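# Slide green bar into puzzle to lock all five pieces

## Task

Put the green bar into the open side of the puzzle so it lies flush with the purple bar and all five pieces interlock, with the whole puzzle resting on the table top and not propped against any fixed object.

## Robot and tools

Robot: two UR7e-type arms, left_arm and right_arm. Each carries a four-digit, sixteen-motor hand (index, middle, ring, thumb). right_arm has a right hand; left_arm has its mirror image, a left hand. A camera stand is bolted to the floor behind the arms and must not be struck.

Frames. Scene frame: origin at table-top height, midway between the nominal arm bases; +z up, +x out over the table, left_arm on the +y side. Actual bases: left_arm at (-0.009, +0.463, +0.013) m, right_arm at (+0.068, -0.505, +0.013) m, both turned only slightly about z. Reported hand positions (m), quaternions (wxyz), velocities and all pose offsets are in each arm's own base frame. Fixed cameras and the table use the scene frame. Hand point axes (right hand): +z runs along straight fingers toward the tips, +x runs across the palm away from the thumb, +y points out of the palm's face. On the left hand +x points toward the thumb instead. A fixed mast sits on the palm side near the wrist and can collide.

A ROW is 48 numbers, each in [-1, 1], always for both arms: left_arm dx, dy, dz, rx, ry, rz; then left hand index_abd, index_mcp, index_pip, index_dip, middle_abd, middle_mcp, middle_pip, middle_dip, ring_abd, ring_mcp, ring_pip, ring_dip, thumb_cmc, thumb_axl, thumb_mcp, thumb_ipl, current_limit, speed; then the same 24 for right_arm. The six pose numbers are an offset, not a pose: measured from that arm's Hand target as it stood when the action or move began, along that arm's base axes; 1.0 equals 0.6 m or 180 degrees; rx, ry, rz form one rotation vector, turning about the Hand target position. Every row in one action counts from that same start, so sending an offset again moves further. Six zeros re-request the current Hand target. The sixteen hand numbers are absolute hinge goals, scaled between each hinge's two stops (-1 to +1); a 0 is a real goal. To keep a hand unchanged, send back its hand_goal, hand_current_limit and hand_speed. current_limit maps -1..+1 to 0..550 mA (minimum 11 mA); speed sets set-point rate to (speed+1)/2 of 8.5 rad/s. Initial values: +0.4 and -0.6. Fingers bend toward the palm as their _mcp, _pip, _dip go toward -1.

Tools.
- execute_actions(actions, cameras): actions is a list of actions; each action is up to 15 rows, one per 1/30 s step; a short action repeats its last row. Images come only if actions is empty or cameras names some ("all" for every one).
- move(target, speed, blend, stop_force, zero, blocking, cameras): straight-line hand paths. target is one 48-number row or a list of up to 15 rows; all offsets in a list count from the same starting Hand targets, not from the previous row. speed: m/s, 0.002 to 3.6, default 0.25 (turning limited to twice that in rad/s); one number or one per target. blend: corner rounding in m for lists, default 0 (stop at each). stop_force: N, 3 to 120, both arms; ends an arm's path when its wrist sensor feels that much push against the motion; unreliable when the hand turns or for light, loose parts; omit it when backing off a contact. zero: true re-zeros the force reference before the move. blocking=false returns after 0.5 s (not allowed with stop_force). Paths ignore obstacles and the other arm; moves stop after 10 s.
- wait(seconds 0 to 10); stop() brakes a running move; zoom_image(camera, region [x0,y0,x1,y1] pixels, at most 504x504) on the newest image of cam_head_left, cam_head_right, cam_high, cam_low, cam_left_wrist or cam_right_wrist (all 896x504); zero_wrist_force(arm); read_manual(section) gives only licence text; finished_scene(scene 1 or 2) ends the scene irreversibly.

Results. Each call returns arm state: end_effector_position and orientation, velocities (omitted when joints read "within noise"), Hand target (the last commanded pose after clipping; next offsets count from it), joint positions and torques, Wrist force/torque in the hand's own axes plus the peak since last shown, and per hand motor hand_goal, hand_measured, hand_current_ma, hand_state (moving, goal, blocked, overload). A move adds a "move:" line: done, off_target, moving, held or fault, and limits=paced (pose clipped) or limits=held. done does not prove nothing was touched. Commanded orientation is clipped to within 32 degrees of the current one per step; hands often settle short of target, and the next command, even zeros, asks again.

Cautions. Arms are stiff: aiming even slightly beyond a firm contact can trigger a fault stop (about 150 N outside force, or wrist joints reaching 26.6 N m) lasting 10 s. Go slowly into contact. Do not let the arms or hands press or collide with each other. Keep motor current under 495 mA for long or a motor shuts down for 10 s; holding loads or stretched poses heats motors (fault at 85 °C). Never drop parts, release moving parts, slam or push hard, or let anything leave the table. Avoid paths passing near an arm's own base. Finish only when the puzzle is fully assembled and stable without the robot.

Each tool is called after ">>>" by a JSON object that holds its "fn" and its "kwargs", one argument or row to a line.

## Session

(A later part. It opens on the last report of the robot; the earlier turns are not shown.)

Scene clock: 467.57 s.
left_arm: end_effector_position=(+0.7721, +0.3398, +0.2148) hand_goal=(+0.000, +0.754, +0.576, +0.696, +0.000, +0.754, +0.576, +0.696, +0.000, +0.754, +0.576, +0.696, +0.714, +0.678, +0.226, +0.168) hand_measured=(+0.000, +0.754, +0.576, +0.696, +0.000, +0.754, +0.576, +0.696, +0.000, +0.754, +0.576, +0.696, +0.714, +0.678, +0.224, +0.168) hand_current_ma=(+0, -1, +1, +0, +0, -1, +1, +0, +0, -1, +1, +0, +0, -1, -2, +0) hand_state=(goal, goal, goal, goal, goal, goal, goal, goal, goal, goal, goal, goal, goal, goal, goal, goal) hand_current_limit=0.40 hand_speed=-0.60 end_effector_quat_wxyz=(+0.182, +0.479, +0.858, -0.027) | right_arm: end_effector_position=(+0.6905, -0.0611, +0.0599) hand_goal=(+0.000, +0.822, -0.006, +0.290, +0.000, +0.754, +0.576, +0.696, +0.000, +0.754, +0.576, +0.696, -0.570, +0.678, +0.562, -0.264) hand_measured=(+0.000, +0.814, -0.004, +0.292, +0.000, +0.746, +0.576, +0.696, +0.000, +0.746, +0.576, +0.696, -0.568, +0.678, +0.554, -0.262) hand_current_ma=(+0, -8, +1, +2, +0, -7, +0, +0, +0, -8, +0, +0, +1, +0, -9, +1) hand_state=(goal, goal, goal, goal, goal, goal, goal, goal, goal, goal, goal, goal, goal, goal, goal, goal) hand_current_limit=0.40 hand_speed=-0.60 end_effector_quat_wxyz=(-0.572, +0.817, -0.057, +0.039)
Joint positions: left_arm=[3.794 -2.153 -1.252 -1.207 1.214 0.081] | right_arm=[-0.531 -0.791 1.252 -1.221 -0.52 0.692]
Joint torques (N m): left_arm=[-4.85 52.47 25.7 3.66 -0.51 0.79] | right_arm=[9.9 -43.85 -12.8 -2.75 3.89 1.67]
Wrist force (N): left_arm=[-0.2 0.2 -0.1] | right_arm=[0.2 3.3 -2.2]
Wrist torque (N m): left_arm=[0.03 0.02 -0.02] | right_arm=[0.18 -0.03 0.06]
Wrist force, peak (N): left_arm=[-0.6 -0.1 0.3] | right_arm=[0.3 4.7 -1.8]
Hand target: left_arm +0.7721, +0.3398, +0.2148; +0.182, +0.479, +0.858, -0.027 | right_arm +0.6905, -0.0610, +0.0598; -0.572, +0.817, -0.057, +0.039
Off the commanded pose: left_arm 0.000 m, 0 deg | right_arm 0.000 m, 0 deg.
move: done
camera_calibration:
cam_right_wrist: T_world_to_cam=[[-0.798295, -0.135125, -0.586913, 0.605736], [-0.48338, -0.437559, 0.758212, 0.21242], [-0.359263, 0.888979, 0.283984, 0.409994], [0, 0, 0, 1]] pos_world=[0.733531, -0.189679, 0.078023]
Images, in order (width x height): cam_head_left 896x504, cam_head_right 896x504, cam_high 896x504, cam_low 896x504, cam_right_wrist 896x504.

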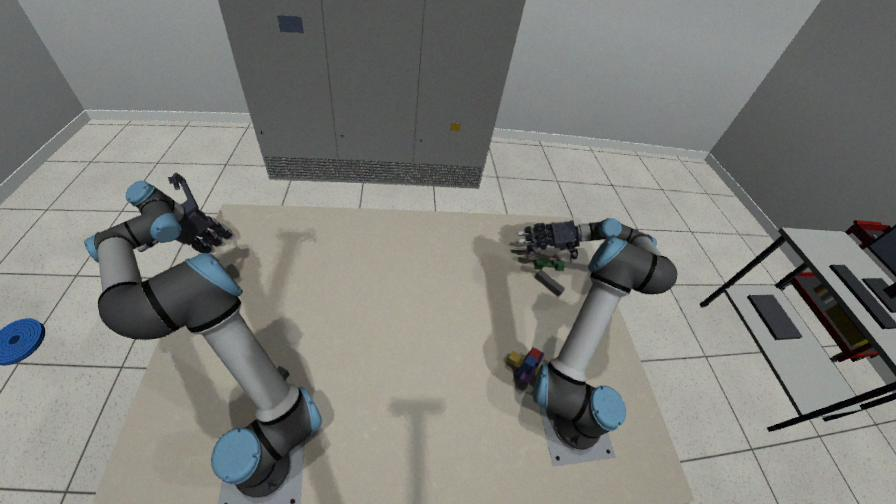

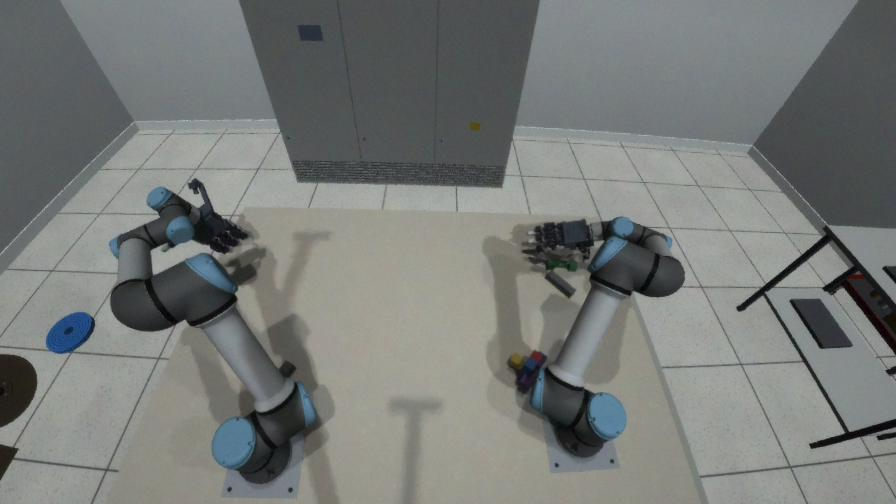

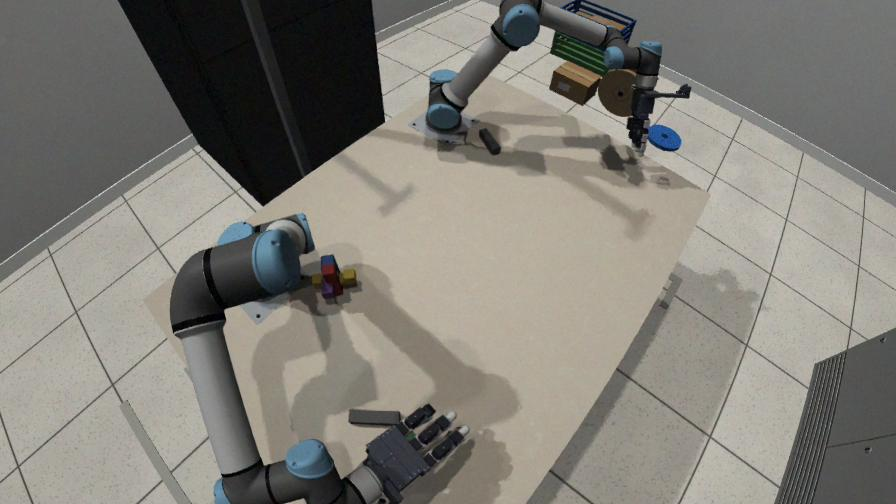

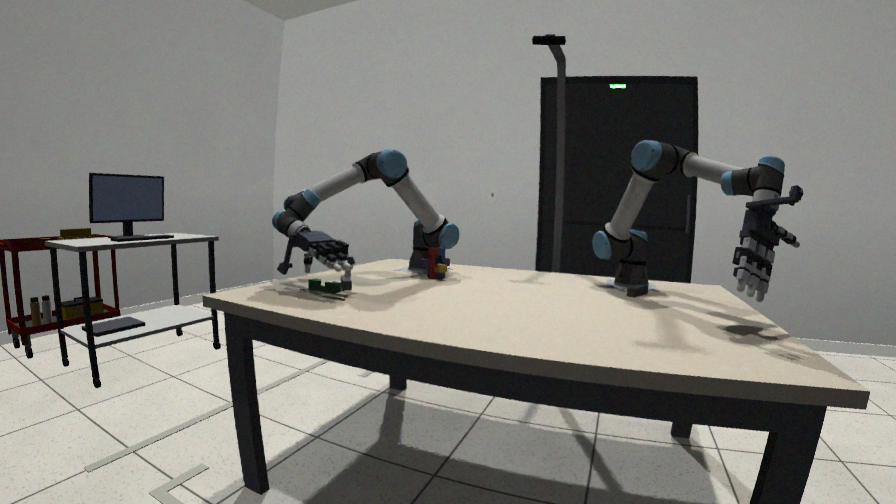

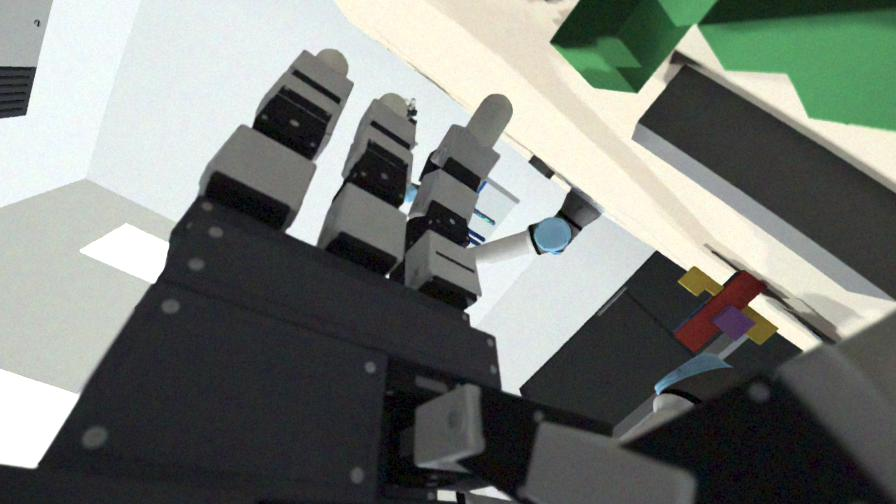

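>>> {"fn": "move", "kwargs": {
  "target": [0,0,0,0,0,0,0,0.754,0.576,0.696,0,0.754,0.576,0.696,0,0.754,0.576,0.696,0.714,0.678,0.226,0.168,0.4,-0.6,-0.0017,-0.0125,-0.0552,0,0,0,0,0.822,-0.007,0.29,0,0.754,0.576,0.696,0,0.754,0.576,0.696,-0.571,0.678,0.562,-0.265,0.4,-0.6],
  "cameras": ["cam_right_wrist","cam_low","cam_head_left"],
  "speed": 0.06
}}

>>> {"fn": "zoom_image", "kwargs": {
  "camera": "cam_low",
  "region": [260, 210, 370, 300]
}}

>>> {"fn": "zoom_image", "kwargs": {
  "camera": "cam_head_left",
  "region": [500, 200, 620, 320]
}}

>>> {"fn": "zoom_image", "kwargs": {
  "camera": "cam_right_wrist",
  "region": [496, 0, 896, 225]
}}

Scene clock: 490.97 s.
left_arm: end_effector_position=(+0.7721, +0.3398, +0.2148) hand_goal=(+0.000, +0.754, +0.576, +0.696, +0.000, +0.754, +0.576, +0.696, +0.000, +0.754, +0.576, +0.696, +0.714, +0.678, +0.226, +0.168) hand_measured=(+0.000, +0.754, +0.576, +0.696, +0.000, +0.754, +0.576, +0.696, +0.000, +0.754, +0.576, +0.696, +0.714, +0.678, +0.224, +0.168) hand_current_ma=(+0, -1, +1, +0, +0, -1, +1, +0, +0, -1, +1, +0, +0, -1, -2, +0) hand_state=(goal, goal, goal, goal, goal, goal, goal, goal, goal, goal, goal, goal, goal, goal, goal, goal) hand_current_limit=0.40 hand_speed=-0.60 end_effector_quat_wxyz=(+0.182, +0.479, +0.858, -0.027) | right_arm: end_effector_position=(+0.6895, -0.0685, +0.0268) hand_goal=(+0.000, +0.822, -0.006, +0.290, +0.000, +0.754, +0.576, +0.696, +0.000, +0.754, +0.576, +0.696, -0.570, +0.678, +0.562, -0.264) hand_measured=(+0.000, +0.814, -0.004, +0.292, +0.000, +0.746, +0.576, +0.696, +0.000, +0.746, +0.576, +0.696, -0.568, +0.678, +0.554, -0.262) hand_current_ma=(+0, -8, +1, +2, +0, -7, +0, +0, +0, -8, +0, +0, +1, +0, -9, +1) hand_state=(goal, goal, goal, goal, goal, goal, goal, goal, goal, goal, goal, goal, goal, goal, goal, goal) hand_current_limit=0.40 hand_speed=-0.60 end_effector_quat_wxyz=(-0.572, +0.817, -0.057, +0.039)
Joint positions: left_arm=[3.794 -2.153 -1.252 -1.207 1.214 0.081] | right_arm=[-0.541 -0.749 1.264 -1.265 -0.527 0.678]
Joint torques (N m): left_arm=[-3.91 52.79 25.33 3.67 -0.48 0.95] | right_arm=[-9.67 -46.41 -12.51 -2.78 -1.73 -1.79]
Wrist force (N): left_arm=[-0.2 0.1 0.1] | right_arm=[0.3 3.4 -2.2]
Wrist torque (N m): left_arm=[0.00 0.02 -0.02] | right_arm=[0.19 -0.05 0.27]
Wrist force, peak (N): left_arm=[-0.6 0.6 -0.1] | right_arm=[0.3 4.2 -2.2]
Hand target: left_arm +0.7721, +0.3398, +0.2148; +0.182, +0.479, +0.858, -0.027 | right_arm +0.6895, -0.0685, +0.0267; -0.572, +0.817, -0.057, +0.039
Off the commanded pose: left_arm 0.000 m, 0 deg | right_arm 0.000 m, 0 deg.
move: done
camera_calibration:
cam_right_wrist: T_world_to_cam=[[-0.798299, -0.135243, -0.58688, 0.584549], [-0.483283, -0.437631, 0.758232, 0.233634], [-0.359382, 0.888925, 0.284, 0.425661], [0, 0, 0, 1]] pos_world=[0.732531, -0.197079, 0.0450231]
Images, in order (width x height): cam_head_left 896x504, cam_low 896x504, cam_right_wrist 896x504.

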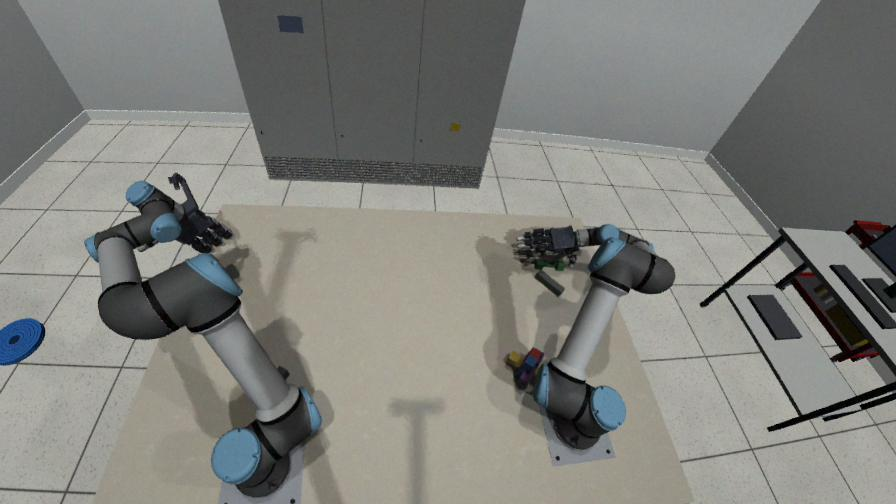

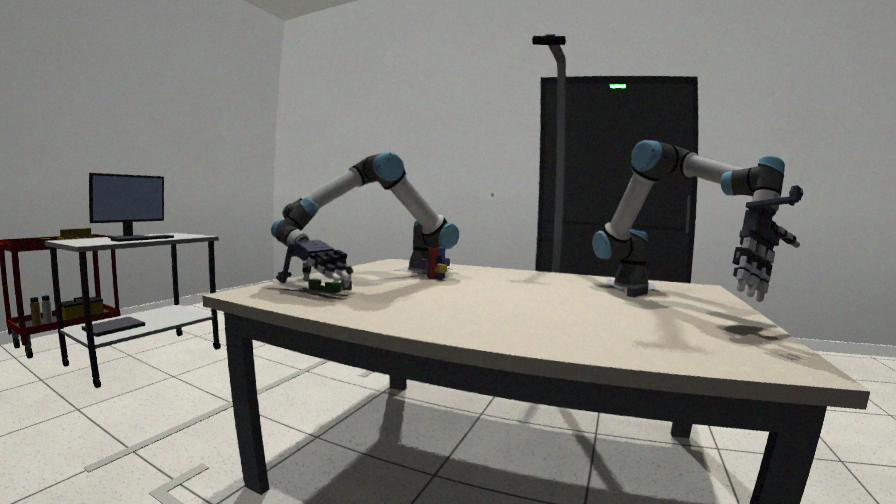

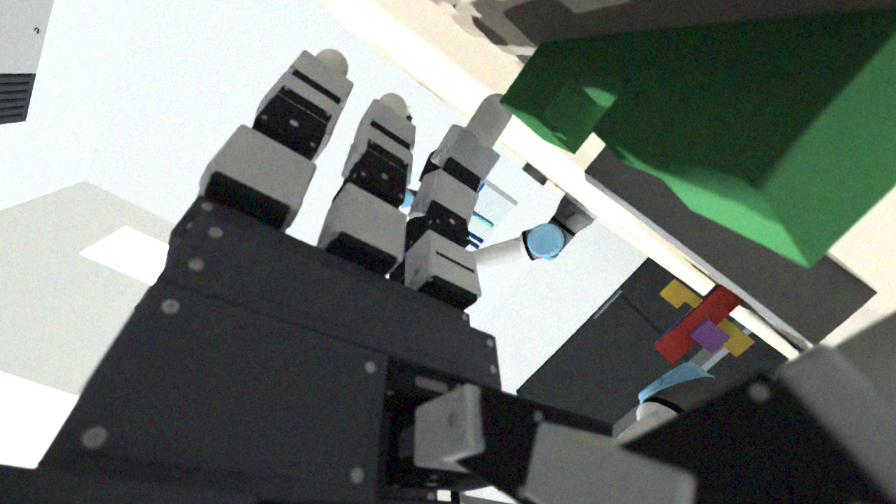

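Scaled by 4.582 from the camera's 896x504 image, which has a finer 1280x720 frame.

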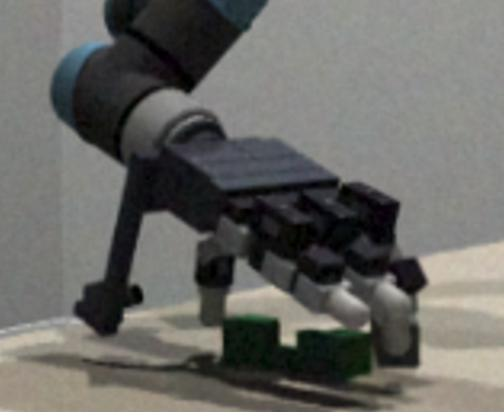

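Scaled by 4.200 from the camera's 896x504 image, which has a finer 1280x720 frame.

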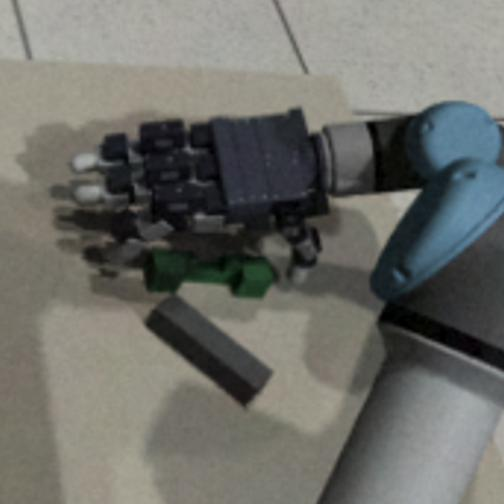

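Scaled by 1.260 from the camera's 896x504 image, which has a finer 1280x720 frame.

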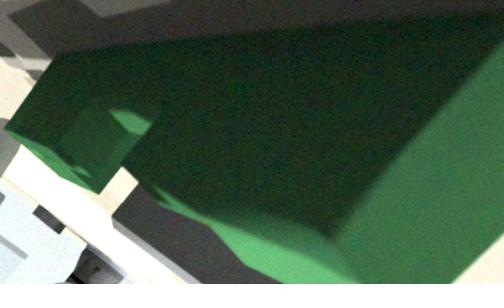

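>>> {"fn": "move", "kwargs": {
  "target": [0,0,0,0,0,0,0,0.754,0.576,0.696,0,0.754,0.576,0.696,0,0.754,0.576,0.696,0.714,0.678,0.226,0.168,0.4,-0.6,0,0,0,0,0,0,0,0.685,-0.182,0.29,0,0.754,0.576,0.696,0,0.754,0.576,0.696,-0.571,0.678,0.393,-0.265,0.4,-0.9],
  "cameras": ["cam_right_wrist","cam_low","cam_head_left"],
  "speed": 0.06
}}

>>> {"fn": "zoom_image", "kwargs": {
  "camera": "cam_low",
  "region": [260, 210, 370, 300]
}}

>>> {"fn": "zoom_image", "kwargs": {
  "camera": "cam_head_left",
  "region": [510, 240, 590, 300]
}}

Scene clock: 499.27 s.
left_arm: end_effector_position=(+0.7721, +0.3398, +0.2148) hand_goal=(+0.000, +0.754, +0.576, +0.696, +0.000, +0.754, +0.576, +0.696, +0.000, +0.754, +0.576, +0.696, +0.714, +0.678, +0.226, +0.168) hand_measured=(+0.000, +0.754, +0.576, +0.696, +0.000, +0.754, +0.576, +0.696, +0.000, +0.754, +0.576, +0.696, +0.714, +0.678, +0.224, +0.168) hand_current_ma=(+0, -1, +1, +0, +0, -1, +1, +0, +0, -1, +1, +0, +0, -1, -2, +0) hand_state=(goal, goal, goal, goal, goal, goal, goal, goal, goal, goal, goal, goal, goal, goal, goal, goal) hand_current_limit=0.40 hand_speed=-0.60 end_effector_quat_wxyz=(+0.182, +0.479, +0.858, -0.027) | right_arm: end_effector_position=(+0.6895, -0.0685, +0.0267) hand_goal=(+0.000, +0.686, -0.182, +0.290, +0.000, +0.754, +0.576, +0.696, +0.000, +0.754, +0.576, +0.696, -0.570, +0.678, +0.394, -0.264) hand_measured=(+0.000, +0.680, -0.176, +0.292, +0.000, +0.746, +0.576, +0.696, +0.000, +0.746, +0.576, +0.696, -0.568, +0.678, +0.404, -0.262) hand_current_ma=(+0, -5, +5, +2, +0, -7, +0, +0, +0, -8, +0, +0, +1, +0, +17, +1) hand_state=(goal, goal, goal, goal, goal, goal, goal, goal, goal, goal, goal, goal, goal, goal, goal, goal) hand_current_limit=0.40 hand_speed=-0.90 end_effector_quat_wxyz=(-0.572, +0.817, -0.057, +0.039)
Joint positions: left_arm=[3.794 -2.153 -1.252 -1.207 1.214 0.081] | right_arm=[-0.541 -0.748 1.264 -1.265 -0.527 0.678]
Joint torques (N m): left_arm=[-4.72 52.62 25.86 3.62 -0.53 0.93] | right_arm=[-10.1 -46.09 -11.86 -2.76 -1.61 -1.83]
Wrist force (N): left_arm=[0.2 0.2 0.1] | right_arm=[0.2 3.8 -2.4]
Wrist torque (N m): left_arm=[0.03 -0.03 0.02] | right_arm=[0.22 -0.04 0.28]
Wrist force, peak (N): left_arm=[-0.6 0.4 0.0] | right_arm=[0.3 3.8 -2.3]
Hand target: left_arm +0.7721, +0.3398, +0.2148; +0.182, +0.479, +0.858, -0.027 | right_arm +0.6895, -0.0685, +0.0267; -0.572, +0.817, -0.057, +0.039
Off the commanded pose: left_arm 0.000 m, 0 deg | right_arm 0.000 m, 0 deg.
move: done
camera_calibration:
cam_right_wrist: T_world_to_cam=[[-0.798299, -0.135243, -0.58688, 0.584431], [-0.483283, -0.437631, 0.758232, 0.233786], [-0.359382, 0.888925, 0.284, 0.425718], [0, 0, 0, 1]] pos_world=[0.732531, -0.197079, 0.0448231]
Images, in order (width x height): cam_head_left 896x504, cam_low 896x504, cam_right_wrist 896x504.

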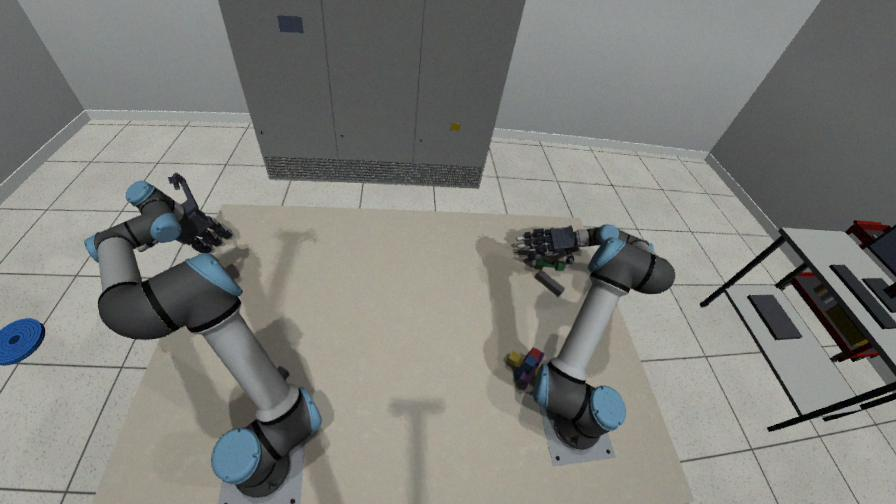

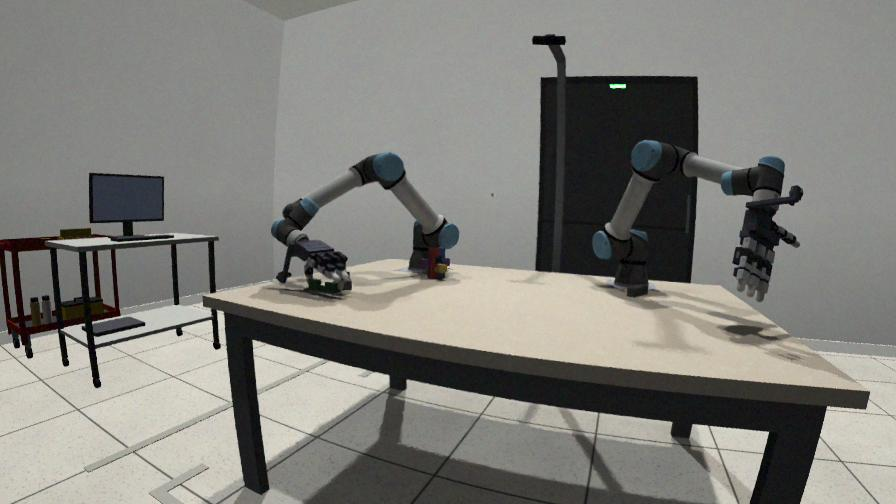

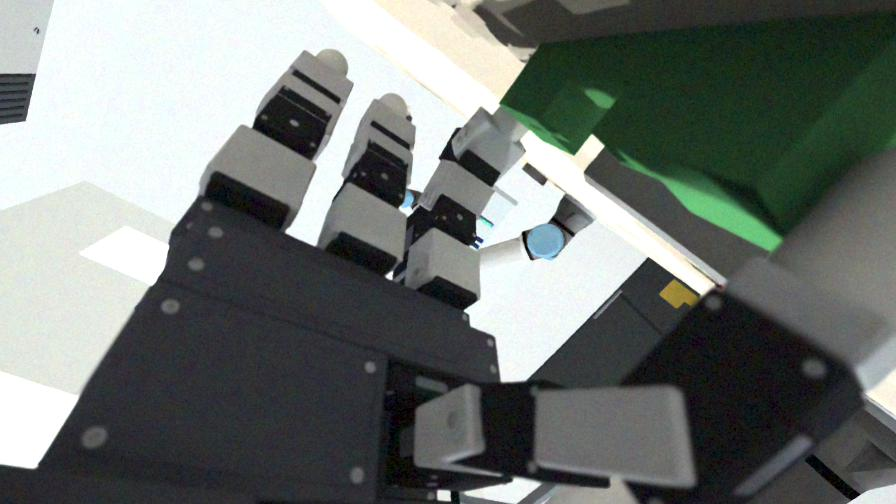

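Scaled by 4.582 from the camera's 896x504 image, which has a finer 1280x720 frame.

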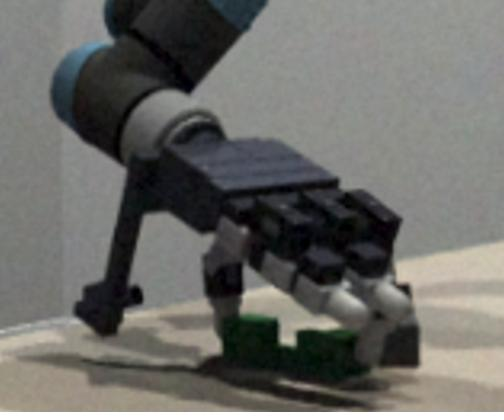

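Scaled by 6.300 from the camera's 896x504 image, which has a finer 1280x720 frame.

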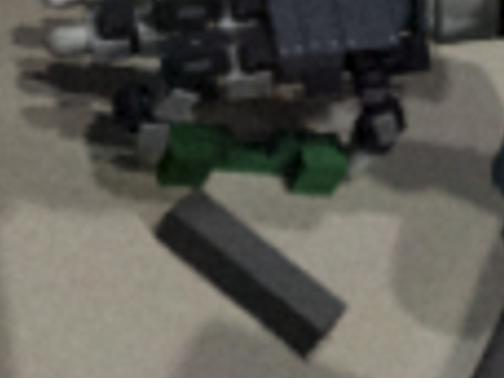

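>>> {"fn": "move", "kwargs": {
  "target": [0,0,0,0,0,0,0,0.754,0.576,0.696,0,0.754,0.576,0.696,0,0.754,0.576,0.696,0.714,0.678,0.226,0.168,0.4,-0.6,0,0,0,0,0,0,0,0.6,-0.182,0.29,0,0.754,0.576,0.696,0,0.754,0.576,0.696,-0.571,0.678,0.36,-0.265,0.4,-0.9],
  "cameras": ["cam_low","cam_head_left"],
  "speed": 0.06
}}

>>> {"fn": "zoom_image", "kwargs": {
  "camera": "cam_low",
  "region": [290, 250, 370, 310]
}}

>>> {"fn": "zoom_image", "kwargs": {
  "camera": "cam_head_left",
  "region": [510, 240, 590, 300]
}}

Scene clock: 506.90 s.
left_arm: end_effector_position=(+0.7721, +0.3398, +0.2148) hand_goal=(+0.000, +0.754, +0.576, +0.696, +0.000, +0.754, +0.576, +0.696, +0.000, +0.754, +0.576, +0.696, +0.714, +0.678, +0.226, +0.168) hand_measured=(+0.000, +0.754, +0.576, +0.696, +0.000, +0.754, +0.576, +0.696, +0.000, +0.754, +0.576, +0.696, +0.714, +0.678, +0.224, +0.168) hand_current_ma=(+0, -1, +1, +0, +0, -1, +1, +0, +0, -1, +1, +0, +0, -1, -2, +0) hand_state=(goal, goal, goal, goal, goal, goal, goal, goal, goal, goal, goal, goal, goal, goal, goal, goal) hand_current_limit=0.40 hand_speed=-0.60 end_effector_quat_wxyz=(+0.182, +0.479, +0.858, -0.027) | right_arm: end_effector_position=(+0.6895, -0.0685, +0.0267) hand_goal=(+0.000, +0.600, -0.182, +0.290, +0.000, +0.754, +0.576, +0.696, +0.000, +0.754, +0.576, +0.696, -0.570, +0.678, +0.360, -0.264) hand_measured=(+0.000, +0.666, -0.164, +0.294, +0.000, +0.746, +0.576, +0.696, +0.000, +0.746, +0.576, +0.696, -0.568, +0.678, +0.400, -0.258) hand_current_ma=(+0, +177, +25, +3, +0, -7, +0, +0, +0, -8, +0, +0, +1, +0, +110, +9) hand_state=(goal, blocked, goal, goal, goal, goal, goal, goal, goal, goal, goal, goal, goal, goal, blocked, goal) hand_current_limit=0.40 hand_speed=-0.90 end_effector_quat_wxyz=(-0.572, +0.817, -0.057, +0.039)
Joint positions: left_arm=[3.794 -2.153 -1.252 -1.207 1.214 0.081] | right_arm=[-0.541 -0.748 1.264 -1.265 -0.527 0.678]
Joint torques (N m): left_arm=[-4.66 53.15 26.12 3.74 -0.49 0.95] | right_arm=[-7.42 -45.68 -12.96 -1.91 -0.32 -1.09]
Wrist force (N): left_arm=[0.0 0.0 0.2] | right_arm=[0.0 0.5 -2.5]
Wrist torque (N m): left_arm=[-0.01 0.00 -0.01] | right_arm=[0.09 -0.03 0.28]
Wrist force, peak (N): left_arm=[-0.5 0.5 0.2] | right_arm=[0.0 3.7 -2.6]
Hand target: left_arm +0.7721, +0.3398, +0.2148; +0.182, +0.479, +0.858, -0.027 | right_arm +0.6895, -0.0685, +0.0267; -0.572, +0.817, -0.057, +0.039
Off the commanded pose: left_arm 0.000 m, 0 deg | right_arm 0.000 m, 0 deg.
move: done
Images, in order (width x height): cam_head_left 896x504, cam_low 896x504.

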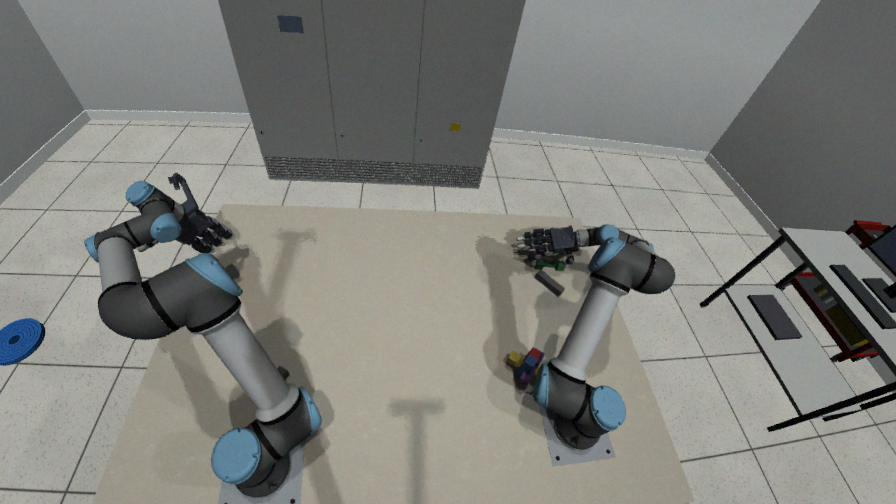

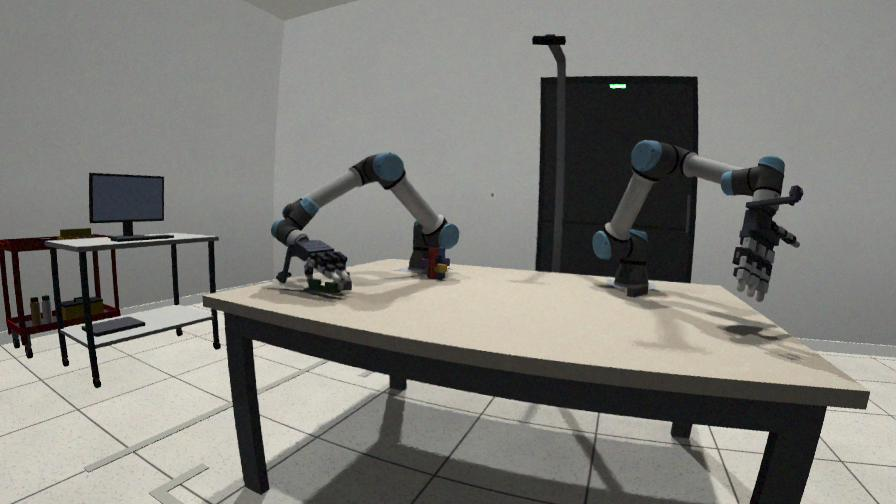

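Scaled by 6.300 from the camera's 896x504 image, which has a finer 1280x720 frame.

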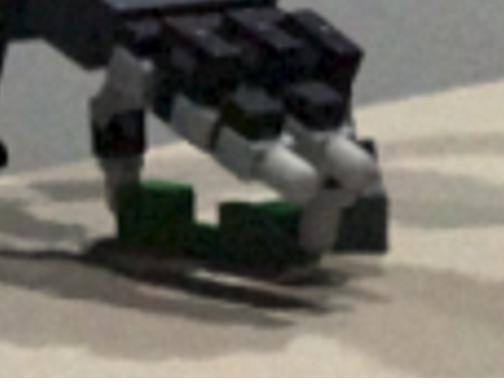

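Scaled by 6.300 from the camera's 896x504 image, which has a finer 1280x720 frame.

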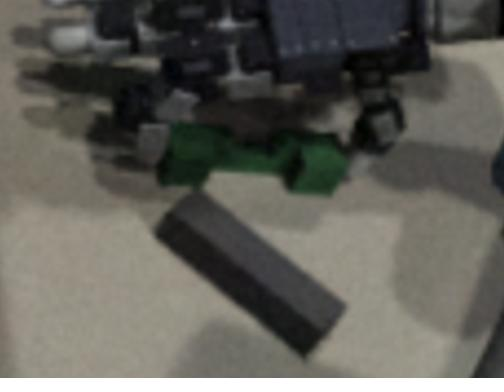

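>>> {"fn": "move", "kwargs": {
  "target": [0,0,0,0,0,0,0,0.754,0.576,0.696,0,0.754,0.576,0.696,0,0.754,0.576,0.696,0.714,0.678,0.226,0.168,0.4,-0.6,0,0,0,0,0,0,0,0.56,-0.182,0.29,0,0.754,0.576,0.696,0,0.754,0.576,0.696,-0.571,0.678,0.31,-0.265,0.4,-0.9],
  "speed": 0.06
}}

>>> {"fn": "move", "kwargs": {
  "target": [0,0,0,0,0,0,0,0.754,0.576,0.696,0,0.754,0.576,0.696,0,0.754,0.576,0.696,0.714,0.678,0.226,0.168,0.4,-0.6,0,0,0.05,0,0,0,0,0.56,-0.182,0.29,0,0.754,0.576,0.696,0,0.754,0.576,0.696,-0.571,0.678,0.31,-0.265,0.4,-0.9],
  "cameras": ["cam_low","cam_head_left","cam_right_wrist"],
  "speed": 0.04
}}

>>> {"fn": "zoom_image", "kwargs": {
  "camera": "cam_low",
  "region": [290, 230, 370, 300]
}}

>>> {"fn": "zoom_image", "kwargs": {
  "camera": "cam_head_left",
  "region": [510, 230, 590, 300]
}}

Scene clock: 514.83 s.
left_arm: end_effector_position=(+0.7721, +0.3398, +0.2148) hand_goal=(+0.000, +0.754, +0.576, +0.696, +0.000, +0.754, +0.576, +0.696, +0.000, +0.754, +0.576, +0.696, +0.714, +0.678, +0.226, +0.168) hand_measured=(+0.000, +0.754, +0.576, +0.696, +0.000, +0.754, +0.576, +0.696, +0.000, +0.754, +0.576, +0.696, +0.714, +0.678, +0.224, +0.168) hand_current_ma=(+0, -1, +1, +0, +0, -1, +1, +0, +0, -1, +1, +0, +0, -1, -2, +0) hand_state=(goal, goal, goal, goal, goal, goal, goal, goal, goal, goal, goal, goal, goal, goal, goal, goal) hand_current_limit=0.40 hand_speed=-0.60 end_effector_quat_wxyz=(+0.182, +0.479, +0.858, -0.027) | right_arm: end_effector_position=(+0.6895, -0.0685, +0.0267) hand_goal=(+0.000, +0.560, -0.182, +0.290, +0.000, +0.754, +0.576, +0.696, +0.000, +0.754, +0.576, +0.696, -0.570, +0.678, +0.310, -0.264) hand_measured=(+0.000, +0.658, -0.156, +0.298, +0.000, +0.746, +0.576, +0.696, +0.000, +0.746, +0.576, +0.696, -0.568, +0.678, +0.390, -0.248) hand_current_ma=(+0, +306, +43, +6, +0, -7, +0, +0, +0, -8, +0, +0, +1, +0, +310, +30) hand_state=(goal, blocked, blocked, goal, goal, goal, goal, goal, goal, goal, goal, goal, goal, goal, blocked, goal) hand_current_limit=0.40 hand_speed=-0.90 end_effector_quat_wxyz=(-0.572, +0.817, -0.057, +0.039)
Joint positions: left_arm=[3.794 -2.153 -1.252 -1.207 1.214 0.081] | right_arm=[-0.541 -0.748 1.264 -1.265 -0.527 0.678]
Joint torques (N m): left_arm=[-5.11 53.76 25.82 3.78 -0.59 1] | right_arm=[-4.67 -46.85 -15.07 -0.82 1.04 -0.44]
Wrist force (N): left_arm=[-0.4 -0.2 0.0] | right_arm=[-0.1 -0.7 -3.8]
Wrist torque (N m): left_arm=[-0.03 0.05 -0.03] | right_arm=[0.01 -0.04 0.30]
Wrist force, peak (N): left_arm=[-0.6 0.3 -0.1] | right_arm=[0.2 -0.9 -4.3]
Hand target: left_arm +0.7721, +0.3398, +0.2148; +0.182, +0.479, +0.858, -0.027 | right_arm +0.6895, -0.0685, +0.0267; -0.572, +0.817, -0.057, +0.039
Off the commanded pose: left_arm 0.000 m, 0 deg | right_arm 0.000 m, 0 deg.
move: done

Scene clock: 515.97 s.
left_arm: end_effector_position=(+0.7721, +0.3398, +0.2148) hand_goal=(+0.000, +0.754, +0.576, +0.696, +0.000, +0.754, +0.576, +0.696, +0.000, +0.754, +0.576, +0.696, +0.714, +0.678, +0.226, +0.168) hand_measured=(+0.000, +0.754, +0.576, +0.696, +0.000, +0.754, +0.576, +0.696, +0.000, +0.754, +0.576, +0.696, +0.714, +0.678, +0.224, +0.168) hand_current_ma=(+0, -1, +1, +0, +0, -1, +1, +0, +0, -1, +1, +0, +0, -1, -2, +0) hand_state=(goal, goal, goal, goal, goal, goal, goal, goal, goal, goal, goal, goal, goal, goal, goal, goal) hand_current_limit=0.40 hand_speed=-0.60 end_effector_quat_wxyz=(+0.182, +0.479, +0.858, -0.027) | right_arm: end_effector_position=(+0.6895, -0.0685, +0.0567) hand_goal=(+0.000, +0.560, -0.182, +0.290, +0.000, +0.754, +0.576, +0.696, +0.000, +0.754, +0.576, +0.696, -0.570, +0.678, +0.310, -0.264) hand_measured=(+0.000, +0.648, -0.142, +0.308, +0.000, +0.746, +0.576, +0.696, +0.000, +0.746, +0.576, +0.696, -0.572, +0.678, +0.384, -0.242) hand_current_ma=(+0, +262, +75, +26, +0, -7, +0, +0, +0, -8, +0, +0, -1, +0, +272, +48) hand_state=(goal, blocked, blocked, goal, goal, goal, goal, goal, goal, goal, goal, goal, goal, goal, blocked, blocked) hand_current_limit=0.40 hand_speed=-0.90 end_effector_quat_wxyz=(-0.572, +0.817, -0.057, +0.039)
Joint positions: left_arm=[3.794 -2.153 -1.252 -1.207 1.214 0.081] | right_arm=[-0.541 -0.783 1.243 -1.21 -0.527 0.678]
Joint torques (N m): left_arm=[-5.4 53.77 25.87 3.8 -0.49 0.95] | right_arm=[0.77 -64.27 -25.46 1.44 2.95 -1.9]
Wrist force (N): left_arm=[-0.2 -0.2 0.5] | right_arm=[0.0 4.3 -2.0]
Wrist torque (N m): left_arm=[-0.06 0.03 -0.01] | right_arm=[0.26 -0.01 0.22]
Wrist force, peak (N): left_arm=[-0.6 0.3 0.3] | right_arm=[0.1 4.7 -1.9]
Hand target: left_arm +0.7721, +0.3398, +0.2148; +0.182, +0.479, +0.858, -0.027 | right_arm +0.6895, -0.0685, +0.0567; -0.572, +0.817, -0.057, +0.039
Off the commanded pose: left_arm 0.000 m, 0 deg | right_arm 0.000 m, 0 deg.
move: done
camera_calibration:
cam_right_wrist: T_world_to_cam=[[-0.798333, -0.135161, -0.586852, 0.602077], [-0.483315, -0.437549, 0.758259, 0.211077], [-0.359264, 0.888978, 0.283984, 0.417122], [0, 0, 0, 1]] pos_world=[0.732531, -0.197079, 0.0748231]
Images, in order (width x height): cam_head_left 896x504, cam_low 896x504, cam_right_wrist 896x504.

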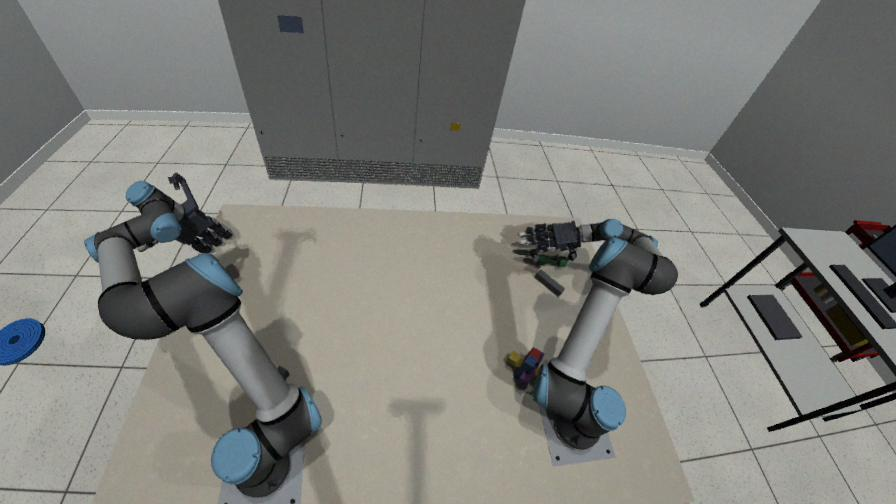

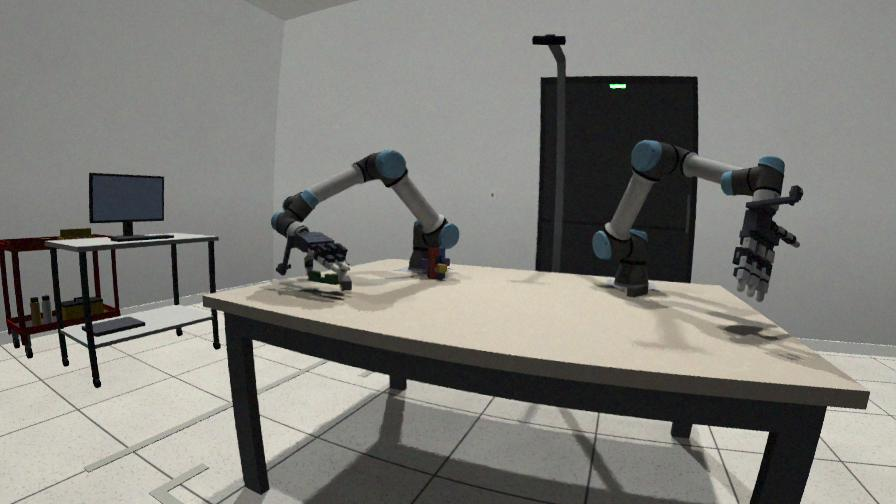

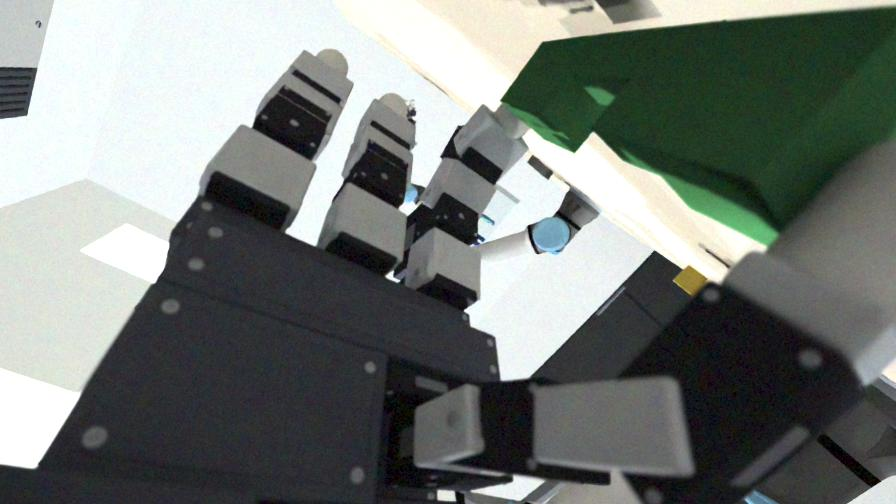

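Scaled by 6.300 from the camera's 896x504 image, which has a finer 1280x720 frame.

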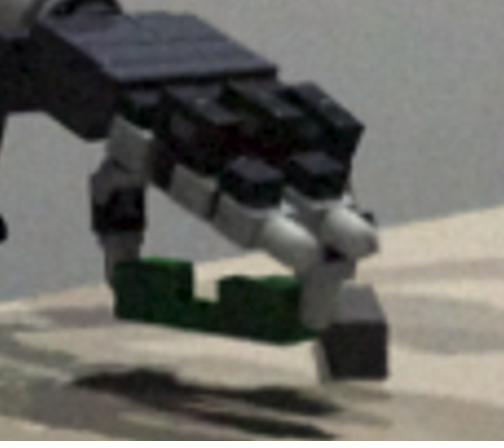

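Scaled by 6.300 from the camera's 896x504 image, which has a finer 1280x720 frame.

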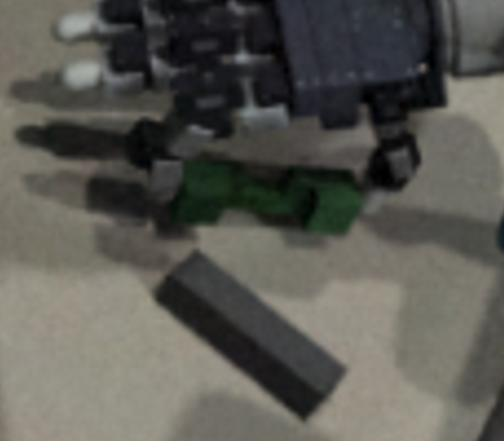

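>>> {"fn": "move", "kwargs": {
  "target": [
    [0,0,0,0,0,0, 0,0.754,0.576,0.696,0,0.754,0.576,0.696,0,0.754,0.576,0.696,0.714,0.678,0.226,0.168,0.4,-0.6, 0,0,0.322,0,0,0, 0,0.56,-0.182,0.29,0,0.754,0.576,0.696,0,0.754,0.576,0.696,-0.571,0.678,0.31,-0.265,0.4,-0.9],
    [0,0,0,0,0,0, 0,0.754,0.576,0.696,0,0.754,0.576,0.696,0,0.754,0.576,0.696,0.714,0.678,0.226,0.168,0.4,-0.6, -0.692,0.5488,0.322,0,0,0.305, 0,0.56,-0.182,0.29,0,0.754,0.576,0.696,0,0.754,0.576,0.696,-0.571,0.678,0.31,-0.265,0.4,-0.9]
  ],
  "speed": 0.12,
  "blend": 0.03,
  "cameras": ["all"]
}}

Scene clock: 542.93 s.
left_arm: end_effector_position=(+0.7721, +0.3398, +0.2148) hand_goal=(+0.000, +0.754, +0.576, +0.696, +0.000, +0.754, +0.576, +0.696, +0.000, +0.754, +0.576, +0.696, +0.714, +0.678, +0.226, +0.168) hand_measured=(+0.000, +0.754, +0.576, +0.696, +0.000, +0.754, +0.576, +0.696, +0.000, +0.754, +0.576, +0.696, +0.714, +0.678, +0.224, +0.168) hand_current_ma=(+0, -1, +1, +0, +0, -1, +1, +0, +0, -1, +1, +0, +0, -1, -2, +0) hand_state=(goal, goal, goal, goal, goal, goal, goal, goal, goal, goal, goal, goal, goal, goal, goal, goal) hand_current_limit=0.40 hand_speed=-0.60 end_effector_quat_wxyz=(+0.182, +0.479, +0.858, -0.027) | right_arm: end_effector_position=(+0.2743, +0.2607, +0.2499) hand_goal=(+0.000, +0.560, -0.182, +0.290, +0.000, +0.754, +0.576, +0.696, +0.000, +0.754, +0.576, +0.696, -0.570, +0.678, +0.310, -0.264) hand_measured=(+0.000, +0.646, -0.142, +0.310, +0.000, +0.746, +0.576, +0.696, +0.000, +0.746, +0.576, +0.696, -0.572, +0.678, +0.384, -0.242) hand_current_ma=(+0, +260, +77, +27, +0, -7, +0, +0, +0, -8, +0, +0, -1, +0, +270, +48) hand_state=(goal, blocked, blocked, goal, goal, goal, goal, goal, goal, goal, goal, goal, goal, goal, blocked, blocked) hand_current_limit=0.40 hand_speed=-0.90 end_effector_quat_wxyz=(-0.526, +0.752, +0.326, -0.229)
Joint positions: left_arm=[3.794 -2.153 -1.252 -1.207 1.214 0.081] | right_arm=[0.039 -1.56 1.793 -0.711 -0.84 0.334]
Joint torques (N m): left_arm=[-5.81 54.76 26.8 3.89 -0.6 1.06] | right_arm=[9.79 -32.08 -13.71 -1.84 3.62 1.39]
Wrist force (N): left_arm=[-0.5 -0.1 -0.3] | right_arm=[0.1 4.2 -2.1]
Wrist torque (N m): left_arm=[0.01 0.06 -0.05] | right_arm=[0.26 -0.01 0.06]
Wrist force, peak (N): left_arm=[-0.6 0.2 0.4] | right_arm=[0.2 5.3 -1.6]
Hand target: left_arm +0.7721, +0.3398, +0.2148; +0.182, +0.479, +0.858, -0.027 | right_arm +0.2743, +0.2608, +0.2499; -0.526, +0.752, +0.326, -0.229
Off the commanded pose: left_arm 0.000 m, 0 deg | right_arm 0.000 m, 0 deg.
move: done
camera_calibration:
cam_right_wrist: T_world_to_cam=[[-0.348442, -0.730814, -0.58694, 0.460424], [0.0800542, -0.647098, 0.758193, -0.091898], [-0.933905, 0.217199, 0.283981, 0.253168], [0, 0, 0, 1]] pos_world=[0.404223, 0.22203, 0.268023]

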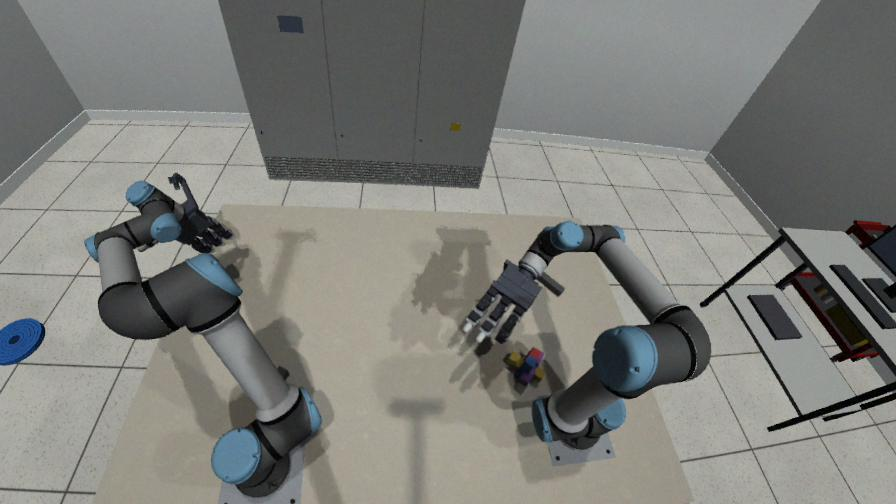

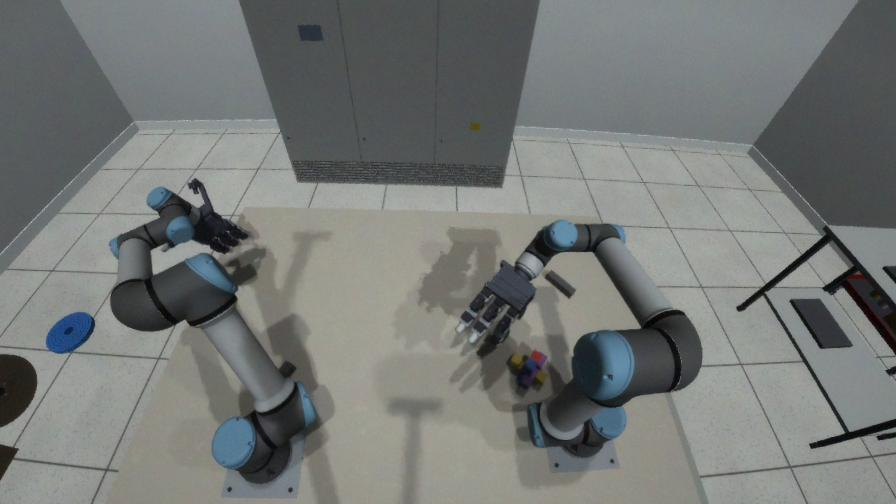

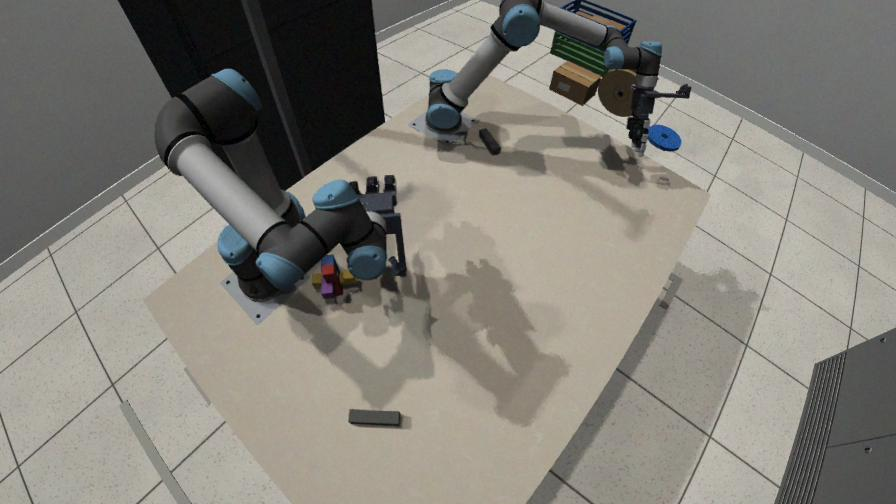

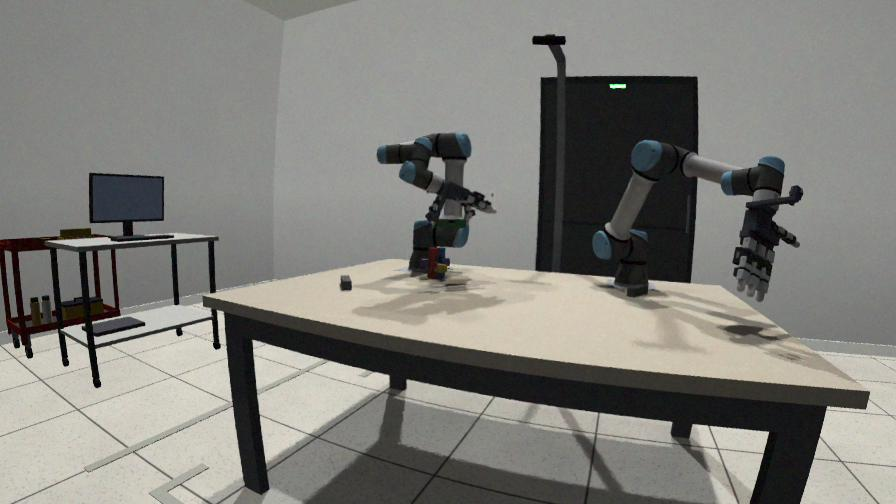

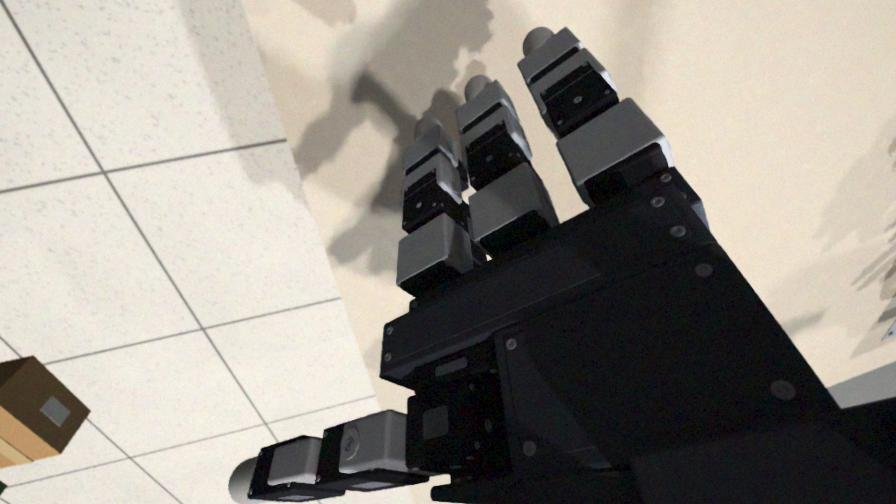

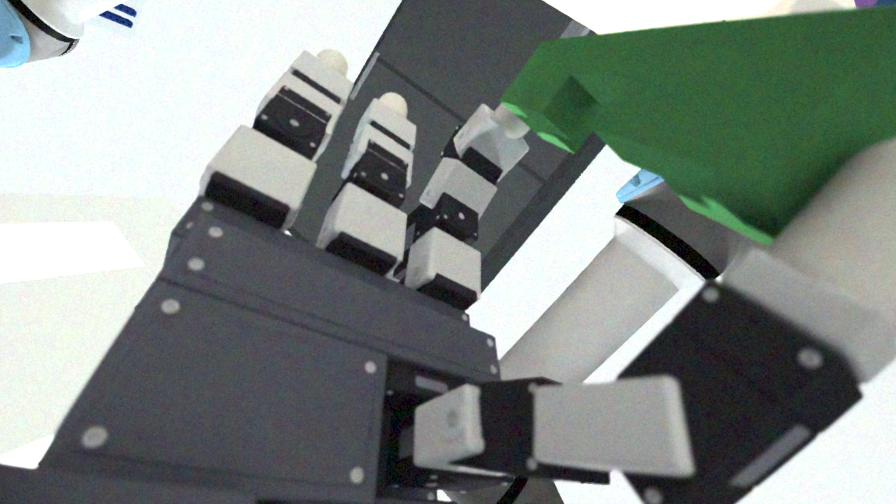

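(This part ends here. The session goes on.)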